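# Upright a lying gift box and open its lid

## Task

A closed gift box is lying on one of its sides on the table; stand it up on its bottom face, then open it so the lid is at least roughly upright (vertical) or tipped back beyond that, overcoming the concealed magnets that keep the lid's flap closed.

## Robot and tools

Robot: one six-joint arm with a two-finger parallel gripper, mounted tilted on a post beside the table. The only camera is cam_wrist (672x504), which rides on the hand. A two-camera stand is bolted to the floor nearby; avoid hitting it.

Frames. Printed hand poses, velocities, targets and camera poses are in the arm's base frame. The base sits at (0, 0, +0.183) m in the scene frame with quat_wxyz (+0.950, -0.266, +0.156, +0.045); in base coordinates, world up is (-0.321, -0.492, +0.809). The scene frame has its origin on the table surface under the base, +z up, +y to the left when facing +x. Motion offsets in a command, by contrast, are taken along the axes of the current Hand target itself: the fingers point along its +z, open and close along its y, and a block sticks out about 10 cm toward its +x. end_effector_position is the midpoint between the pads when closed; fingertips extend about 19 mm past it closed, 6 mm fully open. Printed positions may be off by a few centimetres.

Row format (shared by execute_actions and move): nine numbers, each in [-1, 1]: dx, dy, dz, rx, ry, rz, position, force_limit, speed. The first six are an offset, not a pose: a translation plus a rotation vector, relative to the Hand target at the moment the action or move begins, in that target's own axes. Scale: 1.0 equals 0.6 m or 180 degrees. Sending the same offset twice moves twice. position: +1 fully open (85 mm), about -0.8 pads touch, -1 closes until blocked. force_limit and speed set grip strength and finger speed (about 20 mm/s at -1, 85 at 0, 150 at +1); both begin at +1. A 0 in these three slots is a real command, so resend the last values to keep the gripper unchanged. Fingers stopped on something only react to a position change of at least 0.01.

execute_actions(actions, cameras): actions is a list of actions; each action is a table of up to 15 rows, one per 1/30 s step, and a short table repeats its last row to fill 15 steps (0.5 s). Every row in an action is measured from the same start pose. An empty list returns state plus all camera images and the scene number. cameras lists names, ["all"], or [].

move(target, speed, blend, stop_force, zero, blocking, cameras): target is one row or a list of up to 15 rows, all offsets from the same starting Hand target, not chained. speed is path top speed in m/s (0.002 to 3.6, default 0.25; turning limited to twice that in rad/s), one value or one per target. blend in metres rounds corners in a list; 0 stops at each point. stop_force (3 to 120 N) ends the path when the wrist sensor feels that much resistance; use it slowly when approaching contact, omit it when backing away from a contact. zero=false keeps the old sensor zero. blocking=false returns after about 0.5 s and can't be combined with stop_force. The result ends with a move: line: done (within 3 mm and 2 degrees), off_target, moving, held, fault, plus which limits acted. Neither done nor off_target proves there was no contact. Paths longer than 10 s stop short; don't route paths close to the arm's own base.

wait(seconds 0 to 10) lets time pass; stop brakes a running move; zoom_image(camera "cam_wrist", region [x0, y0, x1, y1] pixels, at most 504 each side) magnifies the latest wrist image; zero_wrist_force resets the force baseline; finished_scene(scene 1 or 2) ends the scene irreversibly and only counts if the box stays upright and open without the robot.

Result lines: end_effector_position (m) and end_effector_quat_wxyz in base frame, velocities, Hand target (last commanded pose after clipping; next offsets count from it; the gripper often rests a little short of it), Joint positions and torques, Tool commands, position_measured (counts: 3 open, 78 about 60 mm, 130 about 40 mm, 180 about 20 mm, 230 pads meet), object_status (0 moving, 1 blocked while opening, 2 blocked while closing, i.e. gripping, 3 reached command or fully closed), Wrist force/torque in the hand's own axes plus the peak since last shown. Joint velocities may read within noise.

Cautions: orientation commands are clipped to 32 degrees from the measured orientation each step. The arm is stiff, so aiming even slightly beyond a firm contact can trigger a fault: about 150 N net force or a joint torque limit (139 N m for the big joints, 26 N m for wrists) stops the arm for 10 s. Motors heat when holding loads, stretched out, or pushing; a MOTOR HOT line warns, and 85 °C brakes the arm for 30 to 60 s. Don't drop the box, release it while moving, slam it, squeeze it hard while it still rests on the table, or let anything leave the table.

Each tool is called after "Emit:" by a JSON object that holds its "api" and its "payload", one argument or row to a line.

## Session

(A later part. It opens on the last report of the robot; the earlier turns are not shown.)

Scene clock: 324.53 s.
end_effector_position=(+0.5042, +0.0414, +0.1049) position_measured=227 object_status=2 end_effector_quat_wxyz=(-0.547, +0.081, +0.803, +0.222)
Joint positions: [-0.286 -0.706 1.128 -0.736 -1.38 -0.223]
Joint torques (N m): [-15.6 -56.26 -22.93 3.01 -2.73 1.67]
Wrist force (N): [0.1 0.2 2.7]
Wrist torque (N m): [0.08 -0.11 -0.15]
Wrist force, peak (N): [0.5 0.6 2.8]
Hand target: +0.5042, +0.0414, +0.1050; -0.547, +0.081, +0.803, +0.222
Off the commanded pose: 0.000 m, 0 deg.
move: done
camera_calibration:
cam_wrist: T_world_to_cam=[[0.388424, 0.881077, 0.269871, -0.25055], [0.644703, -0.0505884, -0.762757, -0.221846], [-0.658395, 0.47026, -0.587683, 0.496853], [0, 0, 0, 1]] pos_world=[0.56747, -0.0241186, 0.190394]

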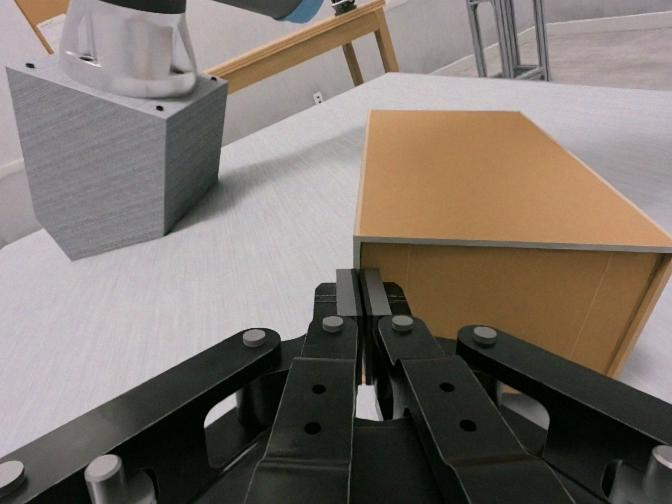

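Emit:
{"api": "move", "payload": {
  "target": [-0.0528, 0.0172, 0.0112, -0.0231, 0, -0.1087, -1, -1, -1],
  "speed": 0.05
}}

Emit:
{"api": "move", "payload": {
  "target": [0, 0, 0, 0, 0, 0, -0.1, -1, -1]
}}

Emit:
{"api": "move", "payload": {
  "target": [-0.015, 0, -0.0705, 0, 0, 0, -0.1, -1, -1],
  "speed": 0.15,
  "cameras": ["cam_wrist"]
}}

Emit:
{"api": "zoom_image", "payload": {
  "camera": "cam_wrist",
  "region": [300, 100, 650, 380]
}}

Scene clock: 341.30 s.
end_effector_position=(+0.5147, +0.0571, +0.0767) position_measured=227 object_status=2 end_effector_quat_wxyz=(-0.498, -0.036, +0.797, +0.340)
Joint positions: [-0.284 -0.65 1.119 -0.754 -1.312 -0.57]
Joint torques (N m): [-15.97 -40.87 -21.98 0.39 0.48 -1.78]
Wrist force (N): [1.5 0.6 1.6]
Wrist torque (N m): [0.33 -0.31 -0.09]
Wrist force, peak (N): [-0.3 0.5 3.1]
Hand target: +0.5147, +0.0571, +0.0767; -0.498, -0.037, +0.797, +0.340
Off the commanded pose: 0.000 m, 0 deg.
move: done

Scene clock: 343.20 s.
end_effector_position=(+0.5147, +0.0571, +0.0767) position_measured=141 object_status=0 end_effector_quat_wxyz=(-0.498, -0.037, +0.797, +0.340)
Joint positions: [-0.284 -0.65 1.119 -0.754 -1.312 -0.57]
Joint torques (N m): [-17 -40.47 -22.22 2.21 0.45 -1.46]
Wrist force (N): [1.8 0.7 1.3]
Wrist torque (N m): [0.32 -0.35 -0.11]
Wrist force, peak (N): [2.2 0.4 1.7]
Hand target: +0.5147, +0.0571, +0.0767; -0.498, -0.037, +0.797, +0.340
Off the commanded pose: 0.000 m, 0 deg.
move: done

Scene clock: 344.33 s.
end_effector_position=(+0.5538, +0.0393, +0.0813) position_measured=141 object_status=3 end_effector_quat_wxyz=(-0.498, -0.037, +0.797, +0.340)
Joint positions: [-0.292 -0.549 0.907 -0.643 -1.319 -0.573]
Joint torques (N m): [-38.14 -43.74 -24.25 2.72 -2.46 -1.75]
Wrist force (N): [1.7 0.7 1.4]
Wrist torque (N m): [0.32 -0.34 -0.10]
Wrist force, peak (N): [1.7 0.7 2.5]
Hand target: +0.5538, +0.0393, +0.0813; -0.498, -0.037, +0.797, +0.340
Off the commanded pose: 0.000 m, 0 deg.
move: done
camera_calibration:
cam_wrist: T_world_to_cam=[[0.295886, 0.758302, 0.580888, -0.230705], [0.743716, 0.198744, -0.638269, -0.346747], [-0.599448, 0.62087, -0.505155, 0.471379], [0, 0, 0, 1]] pos_world=[0.608711, -0.0488068, 0.150815]

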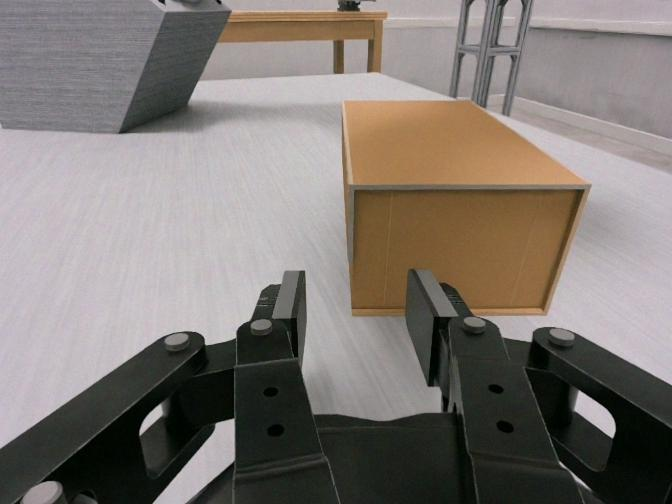

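Scaled by 1.440 from the camera's 672x504 image, which has a finer 960x720 frame.

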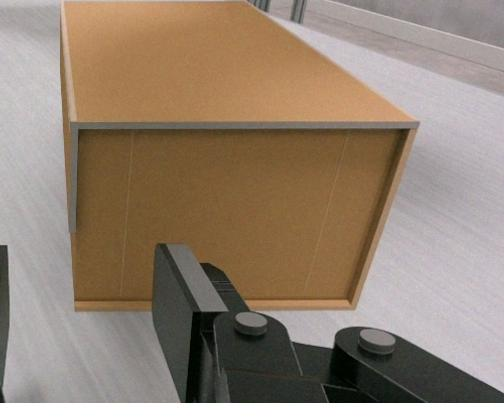

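Emit:
{"api": "move", "payload": {
  "target": [0, 0.0817, 0, 0, 0, 0, 0.55, -1, 0],
  "speed": 0.15
}}

Emit:
{"api": "move", "payload": {
  "target": [0.0201, 0, 0.0945, 0, 0, 0, 0.55, -1, 0],
  "speed": 0.06,
  "stop_force": 4,
  "cameras": ["cam_wrist"]
}}

Emit:
{"api": "zoom_image", "payload": {
  "camera": "cam_wrist",
  "region": [160, 150, 520, 400]
}}

Scene clock: 356.70 s.
end_effector_position=(+0.5675, +0.0767, +0.1096) position_measured=59 object_status=3 end_effector_quat_wxyz=(-0.498, -0.037, +0.797, +0.340)
Joint positions: [-0.24 -0.547 0.828 -0.57 -1.27 -0.557]
Joint torques (N m): [-18.42 -44.97 -21.91 2.79 0.5 1.52]
Wrist force (N): [1.4 0.6 1.7]
Wrist torque (N m): [0.32 -0.28 -0.18]
Wrist force, peak (N): [2.1 1.8 1.6]
Hand target: +0.5676, +0.0768, +0.1097; -0.498, -0.037, +0.797, +0.340
Off the commanded pose: 0.000 m, 0 deg.
move: done

Scene clock: 358.80 s.
end_effector_position=(+0.5151, +0.1007, +0.1035) position_measured=59 object_status=3 end_effector_quat_wxyz=(-0.498, -0.037, +0.797, +0.340)
Joint positions: [-0.225 -0.687 1.116 -0.72 -1.255 -0.553]
Joint torques (N m): [-14.91 -59.24 -4.58 0.13 0.49 1.86]
Wrist force (N): [1.5 0.7 0.9]
Wrist torque (N m): [0.32 -0.33 -0.18]
Wrist force, peak (N): [2.1 1.0 1.7]
Hand target: +0.5151, +0.1007, +0.1035; -0.498, -0.037, +0.797, +0.340
Off the commanded pose: 0.000 m, 0 deg.
move: done
camera_calibration:
cam_wrist: T_world_to_cam=[[0.295834, 0.75831, 0.580903, -0.278788], [0.743685, 0.198825, -0.63828, -0.316074], [-0.599512, 0.620833, -0.505125, 0.421303], [0, 0, 0, 1]] pos_world=[0.570111, 0.0126929, 0.173016]

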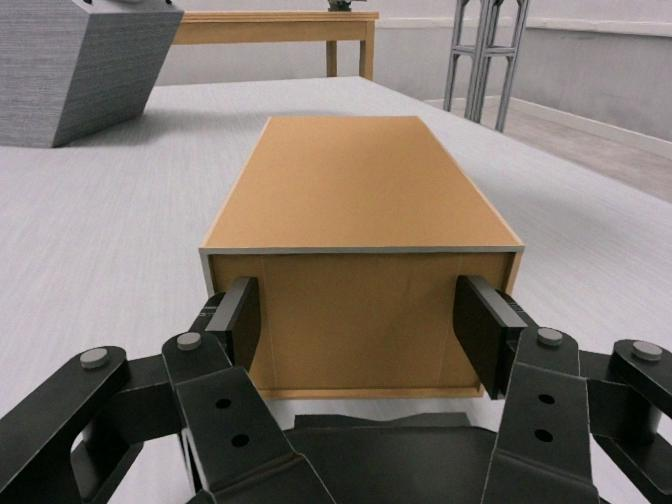

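Scaled by 1.400 from the camera's 672x504 image, which has a finer 960x720 frame.

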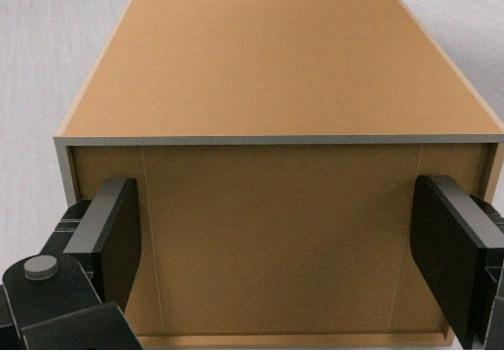

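Emit:
{"api": "move", "payload": {
  "target": [0.0075, 0, 0.0036, 0, 0, 0, 0.55, -1, 0],
  "speed": 0.04
}}

Emit:
{"api": "move", "payload": {
  "target": [0, 0, 0, 0, 0, 0, 1, -1, -1],
  "cameras": ["cam_wrist"]
}}

Emit:
{"api": "zoom_image", "payload": {
  "camera": "cam_wrist",
  "region": [160, 150, 560, 430]
}}

Scene clock: 363.63 s.
end_effector_position=(+0.5112, +0.1000, +0.1063) position_measured=59 object_status=3 end_effector_quat_wxyz=(-0.498, -0.037, +0.797, +0.340)
Joint positions: [-0.227 -0.7 1.132 -0.723 -1.257 -0.553]
Joint torques (N m): [-37.2 -57.08 -6.02 0.37 -2.28 -1.33]
Wrist force (N): [1.6 0.5 1.0]
Wrist torque (N m): [0.29 -0.34 -0.16]
Wrist force, peak (N): [1.8 0.9 1.0]
Hand target: +0.5111, +0.1000, +0.1064; -0.498, -0.037, +0.797, +0.340
Off the commanded pose: 0.000 m, 0 deg.
move: done

Scene clock: 364.97 s.
end_effector_position=(+0.5111, +0.1000, +0.1064) position_measured=3 object_status=0 end_effector_quat_wxyz=(-0.498, -0.037, +0.797, +0.340)
Joint positions: [-0.227 -0.7 1.133 -0.723 -1.257 -0.553]
Joint torques (N m): [-38.3 -58.35 -5.44 0.09 -2.35 -1.41]
Wrist force (N): [1.4 0.8 1.7]
Wrist torque (N m): [0.33 -0.28 -0.15]
Wrist force, peak (N): [1.8 0.6 1.9]
Hand target: +0.5111, +0.1000, +0.1064; -0.498, -0.037, +0.797, +0.340
Off the commanded pose: 0.000 m, 0 deg.
move: done
camera_calibration:
cam_wrist: T_world_to_cam=[[0.295834, 0.75831, 0.580903, -0.278729], [0.743685, 0.198825, -0.63828, -0.311035], [-0.599512, 0.620833, -0.505125, 0.420744], [0, 0, 0, 1]] pos_world=[0.566011, 0.0119929, 0.175916]

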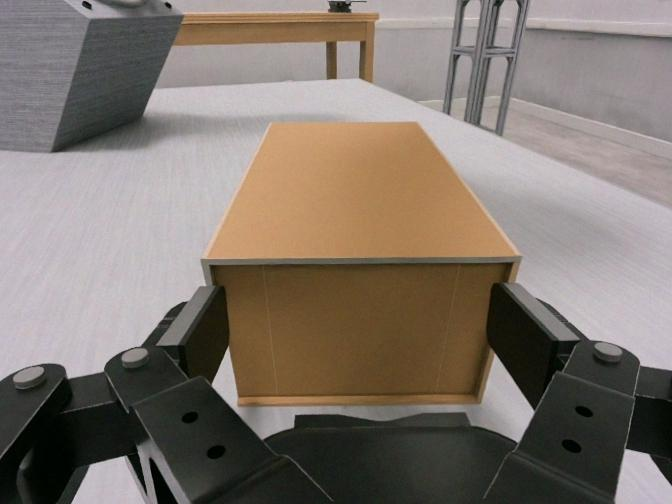

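Scaled by 1.260 from the camera's 672x504 image, which has a finer 960x720 frame.

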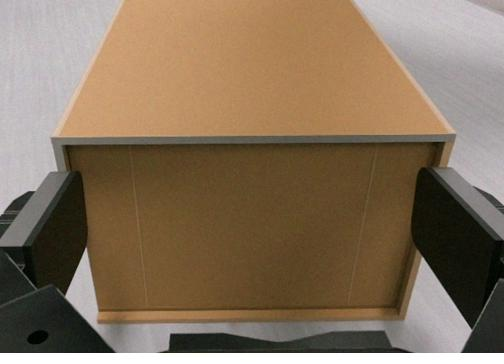

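Emit:
{"api": "move", "payload": {
  "target": [0, 0, 0, 0, 0, 0, 0.5, -1, -0.5]
}}

Emit:
{"api": "move", "payload": {
  "target": [0.0021, 0, 0.0098, 0, 0, 0, 0.5, -1, -0.5],
  "speed": 0.03,
  "cameras": ["cam_wrist"]
}}

Emit:
{"api": "zoom_image", "payload": {
  "camera": "cam_wrist",
  "region": [160, 150, 560, 430]
}}

Scene clock: 371.97 s.
end_effector_position=(+0.5111, +0.1000, +0.1064) position_measured=66 object_status=0 end_effector_quat_wxyz=(-0.498, -0.037, +0.797, +0.340)
Joint positions: [-0.227 -0.7 1.133 -0.723 -1.257 -0.553]
Joint torques (N m): [-35.71 -57.88 -4.97 0.69 -2.08 -1.44]
Wrist force (N): [1.5 0.9 1.9]
Wrist torque (N m): [0.35 -0.29 -0.14]
Wrist force, peak (N): [2.0 0.8 1.8]
Hand target: +0.5111, +0.1000, +0.1064; -0.498, -0.037, +0.797, +0.340
Off the commanded pose: 0.000 m, 0 deg.
move: done

Scene clock: 372.83 s.
end_effector_position=(+0.5057, +0.1025, +0.1058) position_measured=66 object_status=3 end_effector_quat_wxyz=(-0.498, -0.037, +0.797, +0.340)
Joint positions: [-0.226 -0.712 1.158 -0.736 -1.256 -0.553]
Joint torques (N m): [-15.38 -57.74 -5.99 -0.05 0.75 1.8]
Wrist force (N): [1.7 1.0 0.8]
Wrist torque (N m): [0.36 -0.28 -0.16]
Wrist force, peak (N): [2.4 0.6 1.0]
Hand target: +0.5057, +0.1025, +0.1058; -0.498, -0.037, +0.797, +0.340
Off the commanded pose: 0.000 m, 0 deg.
move: done
camera_calibration:
cam_wrist: T_world_to_cam=[[0.295876, 0.758322, 0.580866, -0.27865], [0.743668, 0.198781, -0.638313, -0.307937], [-0.599512, 0.620833, -0.505125, 0.415774], [0, 0, 0, 1]] pos_world=[0.560711, 0.0143929, 0.175316]

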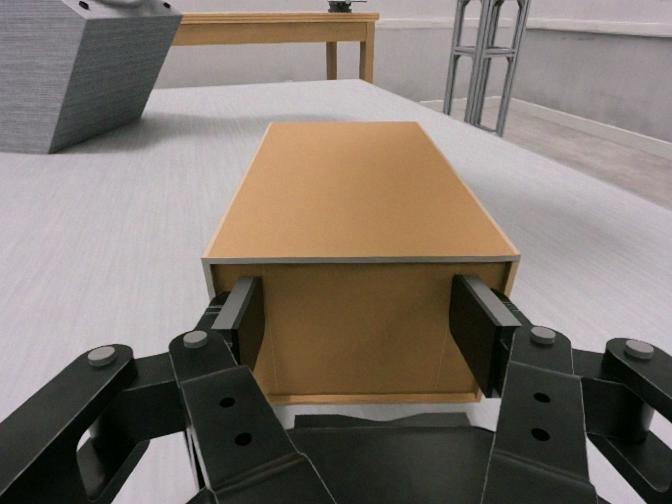

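Scaled by 1.260 from the camera's 672x504 image, which has a finer 960x720 frame.

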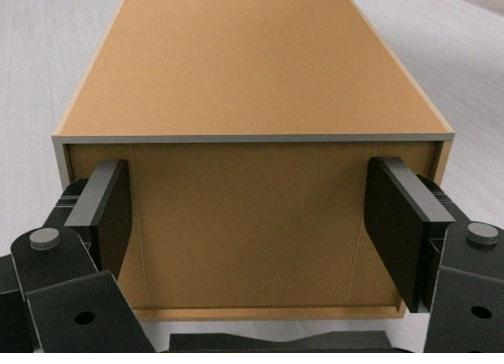

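Emit:
{"api": "move", "payload": {
  "target": [0.0018, 0, 0.0085, 0, 0, 0, 0.5, -1, -0.5],
  "speed": 0.03
}}

Emit:
{"api": "execute_actions", "payload": {
  "actions": [
    [[0.0004,0,0.0015,0,0,0,1,-1,-1],[0.0008,0,0.003,0,0,0,1,-1,-1],[0.001,0,0.005,0,0,0,1,-1,-1],[0.0015,0,0.007,0,0,0,1,-1,-1],[0.0015,0,0.007,0,0,0,1,-1,-1],[0.002,0,0.0085,0,0,0,1,-1,-1],[0.002,0,0.0095,0,0,0,1,-1,-1],[0.0022,0,0.0105,0,0,0,1,-1,-1],[0.0024,0,0.0115,0,0,0,1,-1,-1]],
    [[0,0,0.002,0,0,0,1,-1,-1],[0,0,0.004,0,0,0,1,-1,-1]]
  ],
  "cameras": ["cam_wrist"]
}}

Emit:
{"api": "zoom_image", "payload": {
  "camera": "cam_wrist",
  "region": [160, 150, 560, 430]
}}

Scene clock: 381.33 s.
end_effector_position=(+0.5010, +0.1046, +0.1052) position_measured=66 object_status=3 end_effector_quat_wxyz=(-0.498, -0.037, +0.797, +0.340)
Joint positions: [-0.224 -0.723 1.18 -0.747 -1.254 -0.552]
Joint torques (N m): [-14.32 -58.01 -3.93 0.22 0.44 1.64]
Wrist force (N): [1.0 1.0 0.7]
Wrist torque (N m): [0.35 -0.29 -0.18]
Wrist force, peak (N): [2.4 0.8 0.9]
Hand target: +0.5009, +0.1047, +0.1052; -0.498, -0.037, +0.797, +0.340
Off the commanded pose: 0.000 m, 0 deg.
move: done

Scene clock: 382.80 s.
end_effector_position=(+0.4926, +0.1088, +0.1038) position_measured=4 object_status=0 end_effector_quat_wxyz=(-0.498, -0.037, +0.797, +0.340)
Joint positions: [-0.221 -0.741 1.218 -0.768 -1.251 -0.551]
Joint torques (N m): [-13.01 -57.68 -4.26 0.38 0.29 1.48]
Wrist force (N): [0.3 0.6 1.8]
Wrist torque (N m): [0.33 -0.27 -0.17]
Wrist force, peak (N): [1.9 1.3 2.0]
Hand target: +0.4926, +0.1088, +0.1038; -0.498, -0.037, +0.797, +0.340
Off the commanded pose: 0.000 m, 0 deg.
camera_calibration:
cam_wrist: T_world_to_cam=[[0.295834, 0.75831, 0.580903, -0.278343], [0.743685, 0.198825, -0.63828, -0.300666], [-0.599512, 0.620833, -0.505125, 0.402939], [0, 0, 0, 1]] pos_world=[0.547511, 0.0206929, 0.173316]

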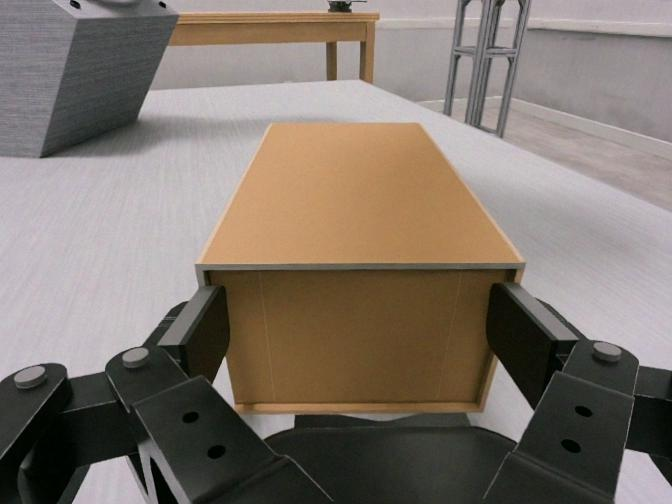

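Scaled by 1.260 from the camera's 672x504 image, which has a finer 960x720 frame.

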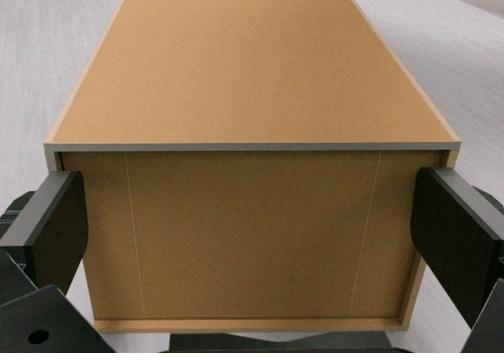

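Emit:
{"api": "move", "payload": {
  "target": [
    [-0.0035, 0, -0.0163, 0, 0, 0, 1, -1, -1],
    [-0.0065, 0, -0.0163, 0, 0.05, 0, 0.55, -1, 0]
  ],
  "speed": 0.1
}}

Emit:
{"api": "move", "payload": {
  "target": [0.0018, 0, 0.0366, 0, 0, 0, 0.55, -1, 0],
  "speed": 0.03,
  "cameras": ["cam_wrist"]
}}

Emit:
{"api": "zoom_image", "payload": {
  "camera": "cam_wrist",
  "region": [160, 150, 560, 430]
}}

Scene clock: 426.97 s.
end_effector_position=(+0.5026, +0.1054, +0.1034) position_measured=59 object_status=0 end_effector_quat_wxyz=(-0.559, -0.063, +0.755, +0.336)
Joint positions: [-0.193 -0.612 1.051 -0.593 -1.309 -0.585]
Joint torques (N m): [-15.6 -41.7 -20.06 3.11 -2.49 -1.61]
Wrist force (N): [1.4 0.6 1.7]
Wrist torque (N m): [0.33 -0.28 -0.10]
Wrist force, peak (N): [2.1 0.3 2.2]
Hand target: +0.5026, +0.1054, +0.1034; -0.559, -0.063, +0.755, +0.336
Off the commanded pose: 0.000 m, 0 deg.
move: done

Scene clock: 428.20 s.
end_effector_position=(+0.4828, +0.1145, +0.1010) position_measured=59 object_status=3 end_effector_quat_wxyz=(-0.559, -0.063, +0.755, +0.336)
Joint positions: [-0.186 -0.657 1.146 -0.644 -1.301 -0.584]
Joint torques (N m): [-13.22 -58.1 -3.33 0.56 0.52 1.77]
Wrist force (N): [1.4 0.4 1.2]
Wrist torque (N m): [0.31 -0.29 -0.19]
Wrist force, peak (N): [1.9 0.4 1.8]
Hand target: +0.4827, +0.1145, +0.1010; -0.559, -0.063, +0.755, +0.336
Off the commanded pose: 0.000 m, 0 deg.
move: done
camera_calibration:
cam_wrist: T_world_to_cam=[[0.296574, 0.759696, 0.57871, -0.278514], [0.640016, 0.291653, -0.710857, -0.249498], [-0.708818, 0.581205, -0.399721, 0.438801], [0, 0, 0, 1]] pos_world=[0.553313, 0.0293191, 0.159219]

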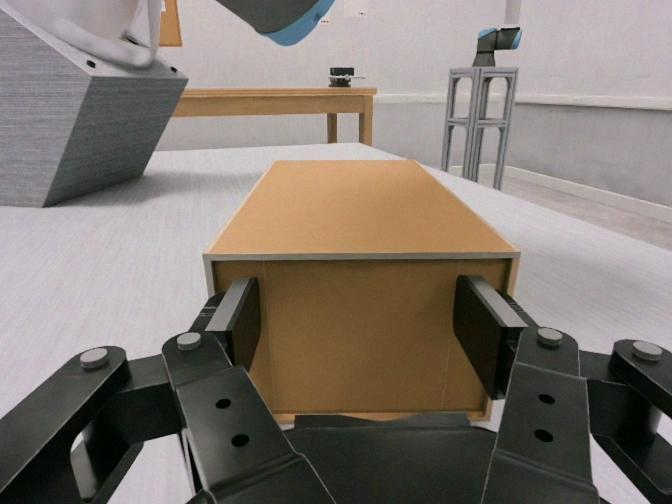

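Scaled by 1.260 from the camera's 672x504 image, which has a finer 960x720 frame.

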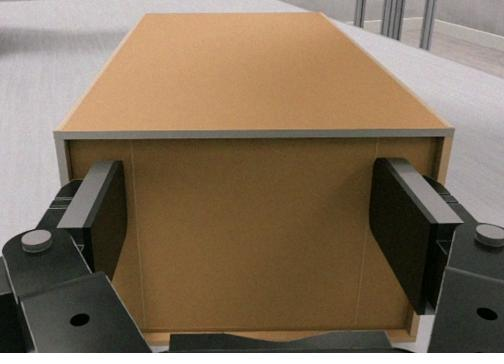

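Emit:
{"api": "move", "payload": {
  "target": [
    [-0.0026, 0, -0.05, 0, 0, 0, 0.55, -1, 0],
    [-0.0142, -0.0833, -0.0494, 0, 0, 0, 0.0, -1, 0]
  ],
  "speed": 0.12,
  "cameras": ["cam_wrist"]
}}

Emit:
{"api": "move", "payload": {
  "target": [0.0029, 0, 0.0555, 0, 0, 0, 0.0, -1, 0],
  "speed": 0.06,
  "cameras": ["cam_wrist"]
}}

Emit:
{"api": "zoom_image", "payload": {
  "camera": "cam_wrist",
  "region": [230, 150, 530, 350]
}}

Scene clock: 468.10 s.
end_effector_position=(+0.4981, +0.0673, +0.0697) position_measured=128 object_status=0 end_effector_quat_wxyz=(-0.559, -0.063, +0.755, +0.336)
Joint positions: [-0.246 -0.578 1.079 -0.654 -1.361 -0.593]
Joint torques (N m): [-39.6 -40.19 -4.49 0.64 -2.27 -1.71]
Wrist force (N): [1.6 0.3 1.9]
Wrist torque (N m): [0.31 -0.31 -0.11]
Wrist force, peak (N): [1.7 1.7 2.1]
Hand target: +0.4981, +0.0673, +0.0697; -0.559, -0.063, +0.755, +0.336
Off the commanded pose: 0.000 m, 0 deg.
move: done
camera_calibration:
cam_wrist: T_world_to_cam=[[0.296556, 0.759688, 0.578731, -0.229014], [0.640024, 0.291676, -0.71084, -0.267852], [-0.708818, 0.581205, -0.399721, 0.464528], [0, 0, 0, 1]] pos_world=[0.568614, -0.0178809, 0.127819]

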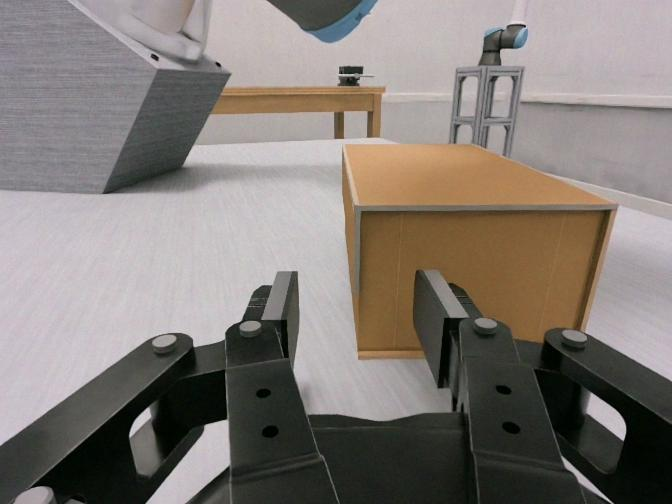

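Scene clock: 469.23 s.
end_effector_position=(+0.4680, +0.0810, +0.0661) position_measured=129 object_status=3 end_effector_quat_wxyz=(-0.559, -0.063, +0.755, +0.336)
Joint positions: [-0.238 -0.643 1.221 -0.731 -1.353 -0.592]
Joint torques (N m): [-14.82 -55.8 -4.12 0.5 0.41 1.88]
Wrist force (N): [0.9 0.3 1.4]
Wrist torque (N m): [0.31 -0.24 -0.18]
Wrist force, peak (N): [2.0 0.4 2.1]
Hand target: +0.4679, +0.0810, +0.0661; -0.559, -0.063, +0.755, +0.336
Off the commanded pose: 0.000 m, 0 deg.
move: done
camera_calibration:
cam_wrist: T_world_to_cam=[[0.296574, 0.759696, 0.57871, -0.228478], [0.640016, 0.291653, -0.710857, -0.255065], [-0.708818, 0.581205, -0.399721, 0.433831], [0, 0, 0, 1]] pos_world=[0.538513, -0.00418087, 0.124319]

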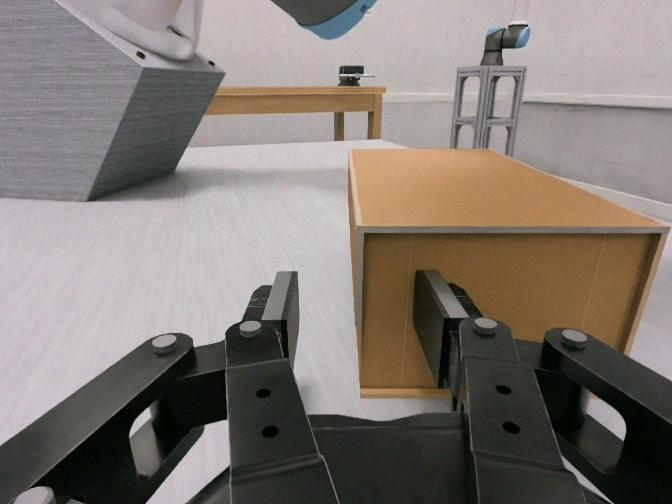

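Scaled by 1.680 from the camera's 672x504 image, which has a finer 960x720 frame.

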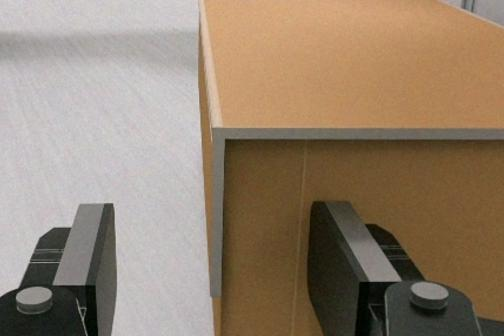

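Emit:
{"api": "move", "payload": {
  "target": [0, 0.0017, 0, 0, 0, 0, -1, -0.2, -1],
  "speed": 0.05
}}

Emit:
{"api": "wait", "payload": {
  "seconds": 0.8
}}

Emit:
{"api": "move", "payload": {
  "target": [0.002, -0.0133, 0, 0.0072, 0, 0.139, -1, -0.2, -1],
  "speed": 0.1,
  "cameras": ["cam_wrist"]
}}

Emit:
{"api": "zoom_image", "payload": {
  "camera": "cam_wrist",
  "region": [230, 150, 580, 430]
}}

Scene clock: 479.50 s.
end_effector_position=(+0.4682, +0.0818, +0.0667) position_measured=228 object_status=0 end_effector_quat_wxyz=(-0.559, -0.063, +0.755, +0.336)
Joint positions: [-0.237 -0.643 1.221 -0.73 -1.351 -0.592]
Joint torques (N m): [-16.8 -56.65 -16.87 3.25 0.37 1.91]
Wrist force (N): [1.0 0.5 1.1]
Wrist torque (N m): [0.36 -0.33 -0.18]
Wrist force, peak (N): [2.1 0.7 1.9]
Hand target: +0.4682, +0.0818, +0.0667; -0.559, -0.063, +0.755, +0.336
Off the commanded pose: 0.000 m, 0 deg.
move: done

Scene clock: 480.30 s.
end_effector_position=(+0.4682, +0.0818, +0.0667) position_measured=228 object_status=2 end_effector_quat_wxyz=(-0.559, -0.063, +0.755, +0.336)
Joint positions: [-0.237 -0.643 1.221 -0.73 -1.351 -0.592]
Joint torques (N m): [-14.81 -56.76 -18.67 2.89 0.36 1.61]
Wrist force (N): [0.9 0.2 1.4]
Wrist torque (N m): [0.33 -0.27 -0.18]
Wrist force, peak (N): [1.9 -0.1 1.2]
Hand target: +0.4682, +0.0818, +0.0667; -0.559, -0.063, +0.755, +0.336
Tool commands: gripper/position=-1.0 gripper/force_limit=-0.2 gripper/speed=-1.0
Off the commanded pose: 0.000 m, 0 deg.
wait: 0.80 s; at rest by 0.17 s

Scene clock: 483.03 s.
end_effector_position=(+0.4655, +0.0751, +0.0631) position_measured=228 object_status=2 end_effector_quat_wxyz=(-0.618, +0.096, +0.755, +0.199)
Joint positions: [-0.239 -0.644 1.227 -0.744 -1.375 -0.154]
Joint torques (N m): [-37.08 -38.15 -3.05 -0.18 -1.82 1.7]
Wrist force (N): [3.7 -3.8 2.5]
Wrist torque (N m): [0.04 -0.15 -0.22]
Wrist force, peak (N): [4.1 -3.5 2.8]
Hand target: +0.4655, +0.0751, +0.0631; -0.618, +0.096, +0.755, +0.199
Off the commanded pose: 0.000 m, 0 deg.
move: done
camera_calibration:
cam_wrist: T_world_to_cam=[[0.405616, 0.895761, 0.181901, -0.257488], [0.501478, -0.0517028, -0.863624, -0.154097], [-0.764196, 0.44152, -0.470176, 0.474939], [0, 0, 0, 1]] pos_world=[0.544664, 0.012985, 0.137061]

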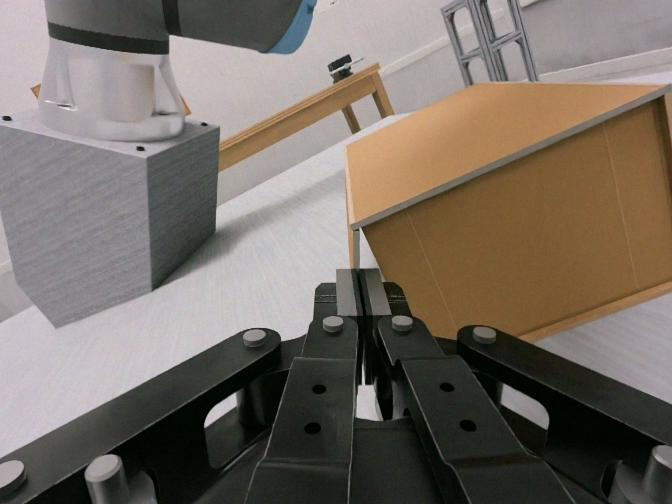

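Scaled by 1.440 from the camera's 672x504 image, which has a finer 960x720 frame.

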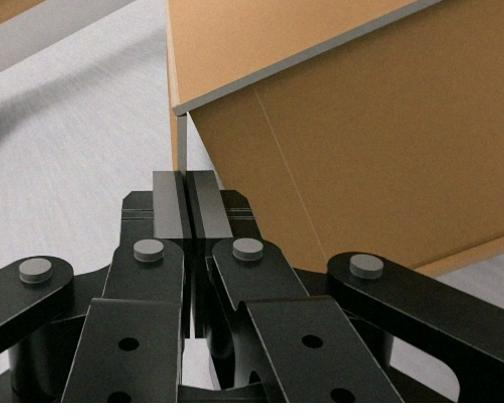

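Emit:
{"api": "move", "payload": {
  "target": [
    [0.089, -0.0315, 0, 0.0075, -0.004, 0.167, -1, -0.2, -1],
    [0.1818, -0.0143, 0, 0.015, -0.007, 0.333, -1, -0.2, -1]
  ],
  "speed": 0.1,
  "blend": 0.01,
  "cameras": ["cam_wrist"]
}}

Scene clock: 498.00 s.
end_effector_position=(+0.4384, +0.0563, +0.1674) position_measured=228 object_status=2 end_effector_quat_wxyz=(+0.629, -0.448, -0.617, +0.154)
Joint positions: [-0.258 -0.821 1.259 -0.602 -1.443 0.89]
Joint torques (N m): [-12.73 -54.46 -21.06 3.26 -2.45 1.81]
Wrist force (N): [-2.5 -2.1 4.0]
Wrist torque (N m): [-0.36 0.53 0.03]
Wrist force, peak (N): [4.5 -3.7 3.2]
Hand target: +0.4384, +0.0563, +0.1674; +0.629, -0.448, -0.617, +0.154
Off the commanded pose: 0.000 m, 0 deg.
move: done
camera_calibration:
cam_wrist: T_world_to_cam=[[0.373076, 0.54265, -0.752559, -0.0580336], [0.121806, -0.832747, -0.540088, 0.104929], [-0.91977, 0.109828, -0.376776, 0.582815], [0, 0, 0, 1]] pos_world=[0.544926, 0.0548618, 0.232588]

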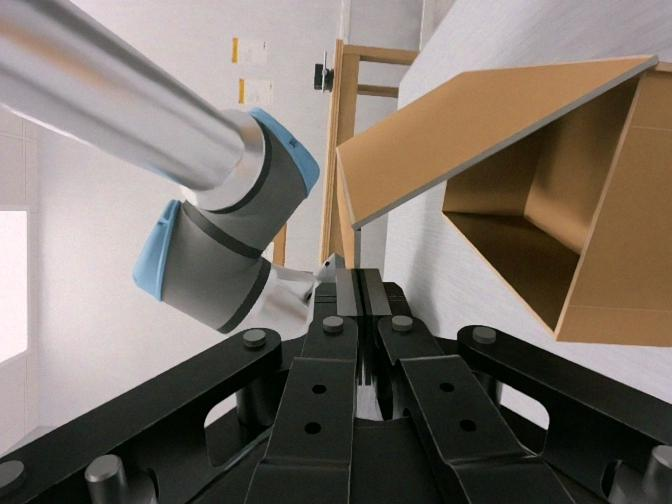

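Emit:
{"api": "move", "payload": {
  "target": [
    [0.0734, -0.0295, 0, 0.0, -0.007, 0.139, -1, -0.2, -1],
    [0.152, -0.0255, 0, 0.0, -0.014, 0.278, -1, -0.2, -1]
  ],
  "speed": 0.1,
  "blend": 0.01,
  "cameras": ["cam_wrist"]
}}

Scene clock: 506.67 s.
end_effector_position=(+0.4504, +0.1160, +0.2370) position_measured=228 object_status=2 end_effector_quat_wxyz=(-0.491, +0.663, +0.383, -0.415)
Joint positions: [-0.151 -0.851 1.116 -0.442 -1.379 1.783]
Joint torques (N m): [-11.23 -40.78 -20.93 3.3 0.63 1.95]
Wrist force (N): [-4.6 -2.6 2.3]
Wrist torque (N m): [-0.19 0.76 0.11]
Wrist force, peak (N): [-5.5 -4.5 2.8]
Hand target: +0.4504, +0.1160, +0.2370; -0.491, +0.663, +0.383, -0.415
Off the commanded pose: 0.000 m, 0 deg.
move: done
camera_calibration:
cam_wrist: T_world_to_cam=[[0.114273, -0.232939, -0.965754, 0.214563], [-0.0325404, -0.972478, 0.23071, 0.0937844], [-0.992916, 0.00506217, -0.118707, 0.597401], [0, 0, 0, 1]] pos_world=[0.571702, 0.138159, 0.256494]

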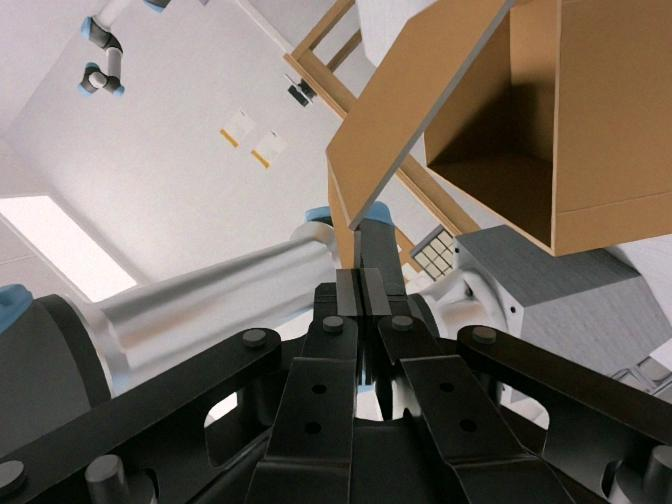

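Emit:
{"api": "move", "payload": {
  "target": [
    [-0.0485, -0.092, 0, 0, 0.01, -0.139, -1, -0.2, -1]
  ],
  "speed": 0.06,
  "cameras": ["cam_wrist"]
}}

Emit:
{"api": "zoom_image", "payload": {
  "camera": "cam_wrist",
  "region": [300, 0, 672, 300]
}}

Scene clock: 522.47 s.
end_effector_position=(+0.4343, +0.1018, +0.2956) position_measured=228 object_status=2 end_effector_quat_wxyz=(+0.575, -0.571, -0.509, +0.289)
Joint positions: [-0.188 -0.935 1.105 -0.346 -1.384 1.341]
Joint torques (N m): [-33.86 -56.76 -24.1 3.78 -2.57 -1.44]
Wrist force (N): [-2.5 -1.0 3.5]
Wrist torque (N m): [-0.40 0.62 0.21]
Wrist force, peak (N): [-5.3 -3.0 2.5]
Hand target: +0.4343, +0.1018, +0.2956; +0.575, -0.571, -0.509, +0.289
Off the commanded pose: 0.000 m, 0 deg.
move: done
camera_calibration:
cam_wrist: T_world_to_cam=[[0.264065, 0.171922, -0.949059, 0.158491], [0.00791404, -0.984339, -0.176111, 0.169799], [-0.964472, 0.0389939, -0.26129, 0.614871], [0, 0, 0, 1]] pos_world=[0.54983, 0.115915, 0.340981]

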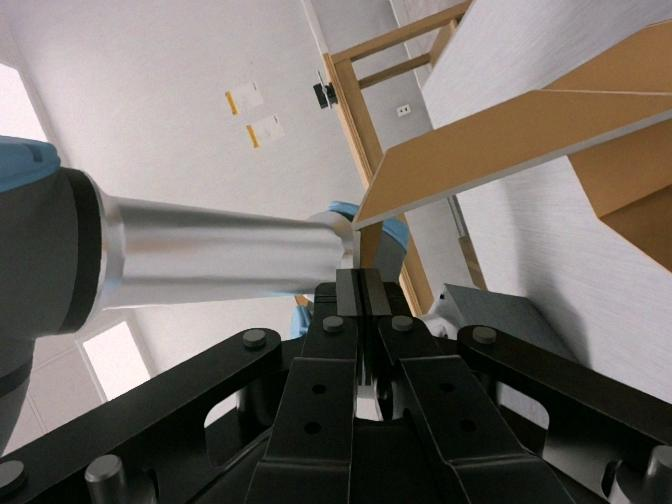

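Scaled by 1.355 from the camera's 672x504 image, which has a finer 960x720 frame.

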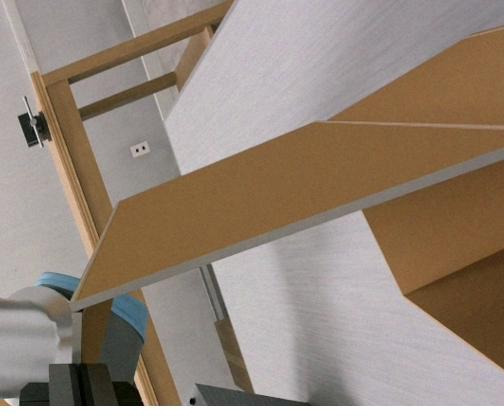

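Emit:
{"api": "move", "payload": {
  "target": [0.0313, 0.0862, 0, 0, 0, 0, -1, -0.2, -1],
  "speed": 0.04,
  "cameras": ["cam_wrist"]
}}

Emit:
{"api": "zoom_image", "payload": {
  "camera": "cam_wrist",
  "region": [300, 0, 672, 300]
}}

Scene clock: 533.30 s.
end_effector_position=(+0.4531, +0.1282, +0.2514) position_measured=228 object_status=2 end_effector_quat_wxyz=(+0.575, -0.571, -0.510, +0.289)
Joint positions: [-0.144 -0.86 1.094 -0.411 -1.341 1.348]
Joint torques (N m): [-10.94 -41.1 -21.46 0.64 0.35 1.64]
Wrist force (N): [-3.8 -2.2 2.9]
Wrist torque (N m): [-0.31 0.66 0.10]
Wrist force, peak (N): [-3.4 -1.9 4.3]
Hand target: +0.4531, +0.1283, +0.2512; +0.575, -0.571, -0.509, +0.289
Off the commanded pose: 0.000 m, 0 deg.
move: done
camera_calibration:
cam_wrist: T_world_to_cam=[[0.264156, 0.172215, -0.94898, 0.106949], [0.00800959, -0.984287, -0.176393, 0.187874], [-0.964447, 0.0389943, -0.261385, 0.620341], [0, 0, 0, 1]] pos_world=[0.56853, 0.142314, 0.29678]

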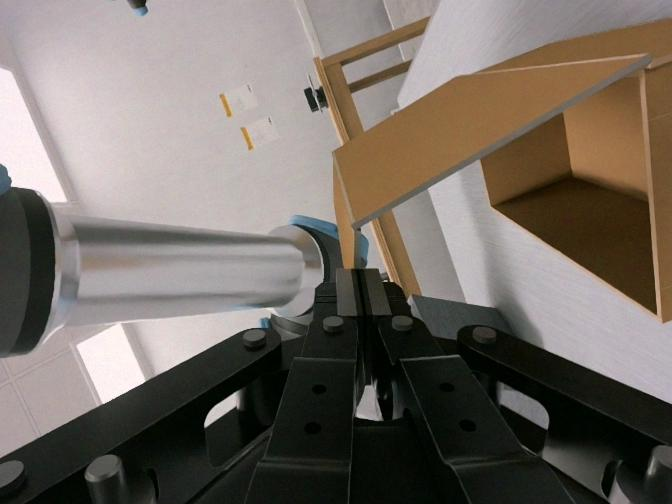

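Scaled by 1.355 from the camera's 672x504 image, which has a finer 960x720 frame.

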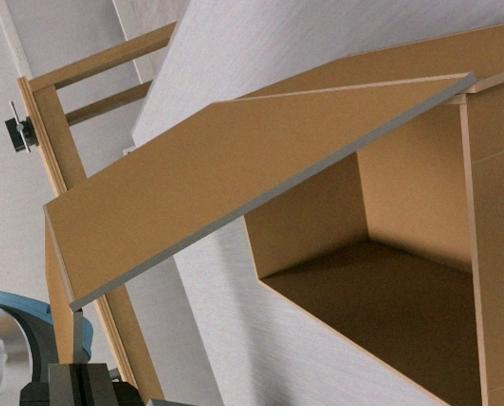

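Emit:
{"api": "move", "payload": {
  "target": [0.0114, 0.0313, 0, 0, 0, 0, -1, -0.2, -1],
  "speed": 0.03,
  "cameras": ["cam_wrist"]
}}

Emit:
{"api": "zoom_image", "payload": {
  "camera": "cam_wrist",
  "region": [300, 0, 672, 300]
}}

Scene clock: 539.30 s.
end_effector_position=(+0.4599, +0.1378, +0.2353) position_measured=228 object_status=2 end_effector_quat_wxyz=(+0.575, -0.571, -0.510, +0.289)
Joint positions: [-0.129 -0.831 1.085 -0.432 -1.326 1.351]
Joint torques (N m): [-9.36 -41.52 -22.23 0.31 0.82 1.63]
Wrist force (N): [-4.3 -3.4 4.7]
Wrist torque (N m): [-0.30 0.66 0.06]
Wrist force, peak (N): [-8.3 -9.4 0.0]
Hand target: +0.4600, +0.1380, +0.2351; +0.575, -0.571, -0.509, +0.289
Off the commanded pose: 0.000 m, 0 deg.
move: done
camera_calibration:
cam_wrist: T_world_to_cam=[[0.264156, 0.172215, -0.94898, 0.0881774], [0.00800959, -0.984287, -0.176393, 0.194527], [-0.964447, 0.0389943, -0.261385, 0.622409], [0, 0, 0, 1]] pos_world=[0.57543, 0.152014, 0.28068]

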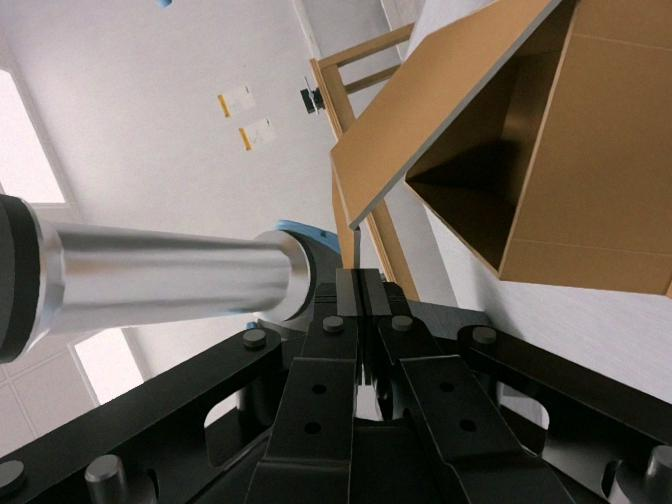

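Scaled by 1.355 from the camera's 672x504 image, which has a finer 960x720 frame.

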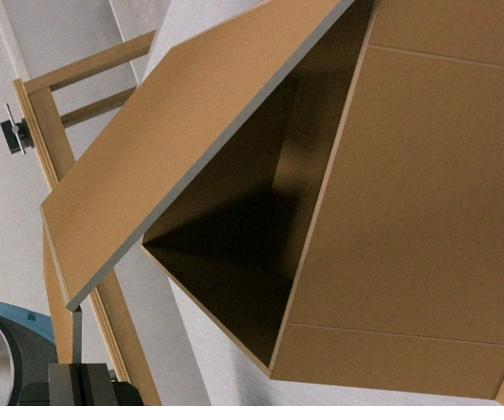

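Emit:
{"api": "move", "payload": {
  "target": [
    [-0.02, -0.055, 0, 0, 0, 0, -1, -0.2, -1],
    [-0.02, -0.055, 0, 0, 0.01, -0.122, -1, -0.2, -1]
  ],
  "speed": 0.06,
  "blend": 0.01,
  "cameras": ["cam_wrist"]
}}

Scene clock: 558.17 s.
end_effector_position=(+0.4480, +0.1210, +0.2634) position_measured=228 object_status=2 end_effector_quat_wxyz=(+0.628, -0.468, -0.600, +0.165)
Joint positions: [-0.166 -0.883 1.11 -0.39 -1.334 0.958]
Joint torques (N m): [-34.38 -40.8 -6.9 3.59 0.22 -1.55]
Wrist force (N): [-3.0 -1.5 3.9]
Wrist torque (N m): [-0.38 0.49 0.16]
Wrist force, peak (N): [-4.4 -4.1 4.9]
Hand target: +0.4480, +0.1210, +0.2634; +0.628, -0.468, -0.600, +0.165
Off the commanded pose: 0.000 m, 0 deg.
move: done
camera_calibration:
cam_wrist: T_world_to_cam=[[0.36897, 0.498433, -0.78449, -0.00877633], [0.0873931, -0.858911, -0.504613, 0.218743], [-0.925323, 0.117628, -0.360472, 0.61796], [0, 0, 0, 1]] pos_world=[0.555934, 0.119565, 0.326253]

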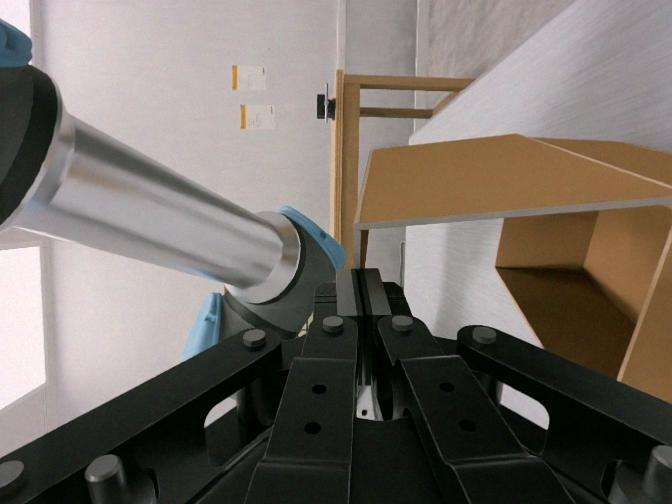

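Emit:
{"api": "move", "payload": {
  "target": [
    [-0.005, 0.055, 0, 0, 0, 0, -1, -0.2, -1],
    [-0.0797, 0.05, 0, 0, 0.005, -0.083, -1, -0.2, -1]
  ],
  "speed": 0.05,
  "cameras": ["cam_wrist"]
}}

Scene clock: 575.87 s.
end_effector_position=(+0.4478, +0.0995, +0.2113) position_measured=228 object_status=2 end_effector_quat_wxyz=(+0.648, -0.387, -0.651, +0.078)
Joint positions: [-0.202 -0.843 1.186 -0.495 -1.358 0.689]
Joint torques (N m): [-35.25 -56.74 -4.92 0.45 -2.65 -1.39]
Wrist force (N): [-1.5 -1.4 4.5]
Wrist torque (N m): [-0.29 0.42 0.08]
Wrist force, peak (N): [-4.9 -13.9 0.3]
Hand target: +0.4478, +0.0995, +0.2112; +0.648, -0.387, -0.651, +0.078
Off the commanded pose: 0.000 m, 0 deg.
move: done
camera_calibration:
cam_wrist: T_world_to_cam=[[0.417298, 0.678876, -0.604143, -0.116688], [0.166159, -0.710583, -0.683712, 0.161819], [-0.89345, 0.184928, -0.409327, 0.590946], [0, 0, 0, 1]] pos_world=[0.549787, 0.08492, 0.282031]

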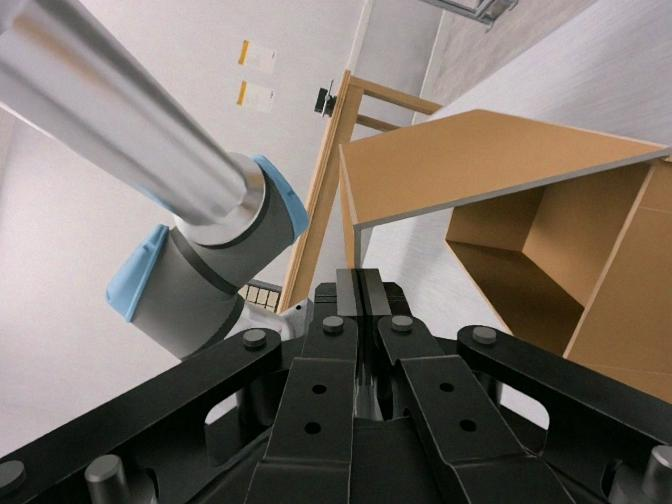

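Emit:
{"api": "move", "payload": {
  "target": [-0.0142, 0.0392, 0, 0, 0, 0, -1, -0.2, -1],
  "speed": 0.03,
  "stop_force": 8,
  "cameras": ["cam_wrist"]
}}

Scene clock: 592.73 s.
end_effector_position=(+0.4561, +0.1105, +0.1904) position_measured=228 object_status=2 end_effector_quat_wxyz=(+0.648, -0.387, -0.651, +0.078)
Joint positions: [-0.184 -0.804 1.174 -0.522 -1.34 0.692]
Joint torques (N m): [-12.02 -39.12 -21.29 0.22 0.77 1.77]
Wrist force (N): [-2.5 -3.6 4.0]
Wrist torque (N m): [-0.32 0.40 -0.05]
Wrist force, peak (N): [-2.5 -4.9 4.2]
Hand target: +0.4561, +0.1105, +0.1904; +0.648, -0.387, -0.651, +0.078
Off the commanded pose: 0.000 m, 0 deg.
move: done
camera_calibration:
cam_wrist: T_world_to_cam=[[0.417311, 0.679075, -0.603911, -0.140223], [0.166219, -0.710368, -0.683922, 0.153912], [-0.893433, 0.185027, -0.409319, 0.58768], [0, 0, 0, 1]] pos_world=[0.557987, 0.0958197, 0.26113]

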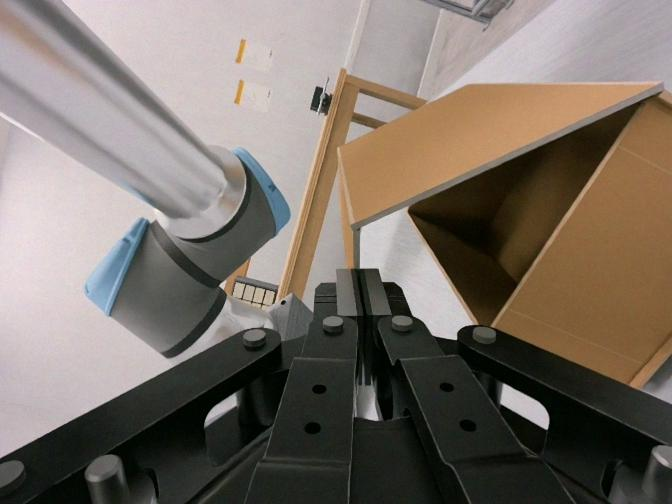

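Emit:
{"api": "move", "payload": {
  "target": [0.0045, -0.0125, 0, 0, 0, 0, -1, -0.2, -1],
  "speed": 0.03,
  "cameras": ["cam_wrist"]
}}

Scene clock: 610.27 s.
end_effector_position=(+0.4535, +0.1071, +0.1968) position_measured=228 object_status=2 end_effector_quat_wxyz=(+0.648, -0.387, -0.651, +0.078)
Joint positions: [-0.19 -0.816 1.179 -0.514 -1.346 0.691]
Joint torques (N m): [-35.41 -56.28 -5.3 3.5 -2.57 -1.68]
Wrist force (N): [-2.0 -1.8 4.3]
Wrist torque (N m): [-0.33 0.38 0.08]
Wrist force, peak (N): [-2.4 -4.8 4.4]
Hand target: +0.4534, +0.1070, +0.1970; +0.648, -0.387, -0.651, +0.078
Off the commanded pose: 0.000 m, 0 deg.
move: done
camera_calibration:
cam_wrist: T_world_to_cam=[[0.417311, 0.679075, -0.603911, -0.132964], [0.166219, -0.710368, -0.683922, 0.156306], [-0.893433, 0.185027, -0.409319, 0.588606], [0, 0, 0, 1]] pos_world=[0.555387, 0.0924197, 0.26753]

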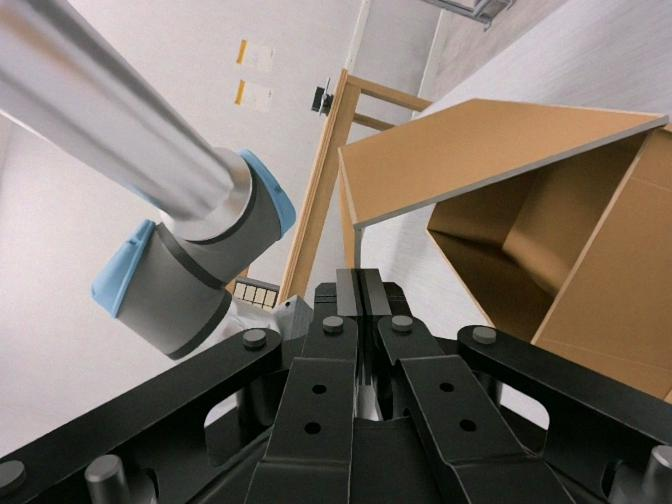

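Emit:
{"api": "move", "payload": {
  "target": [
    [0,0,0,0,0,0,-0.5,-0.2,-1],
    [0,0,-0.25,0,0,0,-0.5,-0.2,-1]
  ],
  "speed": 0.08,
  "cameras": ["cam_wrist"]
}}

Scene clock: 628.17 s.
end_effector_position=(+0.5875, +0.0470, +0.2187) position_measured=192 object_status=3 end_effector_quat_wxyz=(+0.645, -0.393, -0.652, +0.073)
Joint positions: [-0.235 -0.258 0.035 0.062 -1.379 0.686]
Joint torques (N m): [-43.72 -47.44 -25.58 3.12 0.4 -1.43]
Wrist force (N): [-2.0 -2.6 4.0]
Wrist torque (N m): [-0.33 0.39 0.07]
Wrist force, peak (N): [-1.5 -3.1 4.8]
Hand target: +0.5891, +0.0469, +0.2191; +0.648, -0.387, -0.651, +0.078
Off the commanded pose: 0.002 m, 1 deg.
elbow stopped short: the move would have taken joint 3 (elbow) straighter than the controller allows.
move: done
camera_calibration:
cam_wrist: T_world_to_cam=[[0.431726, 0.67235, -0.601297, -0.143622], [0.164832, -0.714204, -0.680252, 0.106598], [-0.886816, 0.194569, -0.419166, 0.726238], [0, 0, 0, 1]] pos_world=[0.688475, 0.0313939, 0.290568]

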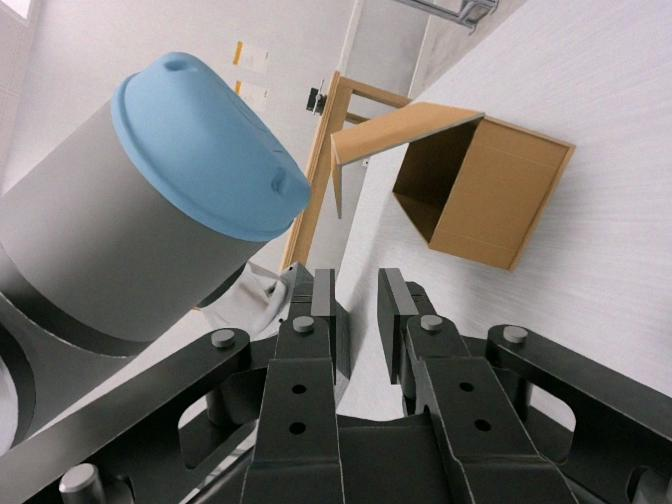

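Emit:
{"api": "move", "payload": {
  "target": [
    [0.025,0.107,0,0,0,-0.747,-0.5,-0.2,-1],
    [0.035,0.0955,0.16,0,0,-0.747,-0.5,-0.2,-1]
  ],
  "blend": [0.01,0],
  "speed": [0.4,0.15],
  "cameras": ["cam_wrist"]
}}

Scene clock: 678.07 s.
end_effector_position=(+0.5283, +0.1375, +0.1868) position_measured=192 object_status=3 end_effector_quat_wxyz=(-0.323, -0.450, +0.609, +0.568)
Joint positions: [-0.131 -0.601 0.806 -0.358 -1.288 -1.647]
Joint torques (N m): [-36.35 -63.66 -7.47 0.9 0.38 1.83]
Wrist force (N): [2.1 2.8 1.0]
Wrist torque (N m): [0.79 -0.39 -0.16]
Wrist force, peak (N): [-2.1 -2.8 4.5]
Hand target: +0.5283, +0.1375, +0.1868; -0.323, -0.450, +0.609, +0.568
Off the commanded pose: 0.000 m, 0 deg.
elbow stopped short: the move would have taken joint 3 (elbow) straighter than the controller allows.
move: done
camera_calibration:
cam_wrist: T_world_to_cam=[[-0.165231, -0.0534318, 0.984806, -0.0791821], [0.667609, 0.728922, 0.15156, -0.460171], [-0.725945, 0.682508, -0.0847693, 0.428255], [0, 0, 0, 1]] pos_world=[0.605021, 0.0389109, 0.184026]

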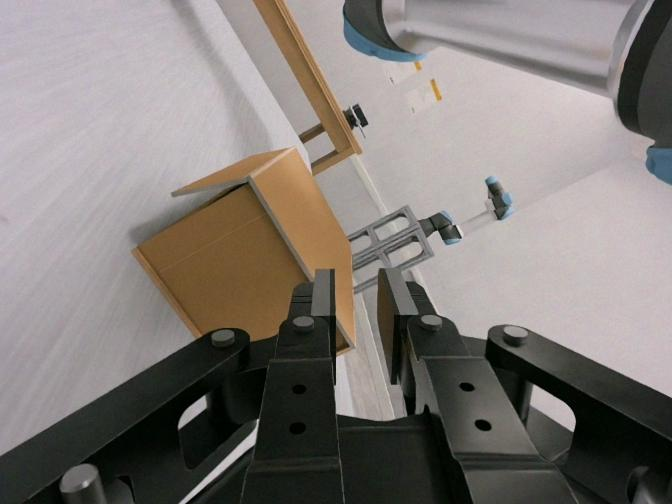

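Emit:
{"api": "zoom_image", "payload": {
  "camera": "cam_wrist",
  "region": [100, 110, 400, 380]
}}

Scaled by 1.680 from the camera's 672x504 image, which has a finer 960x720 frame.

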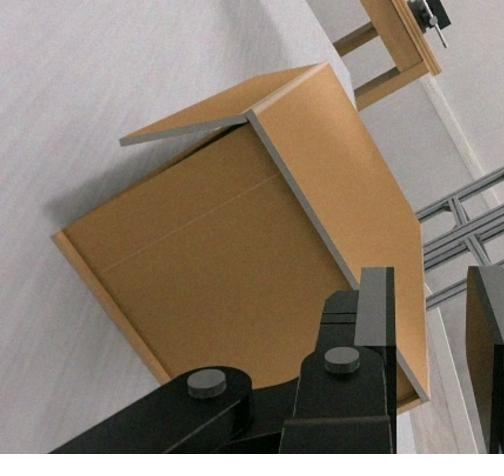

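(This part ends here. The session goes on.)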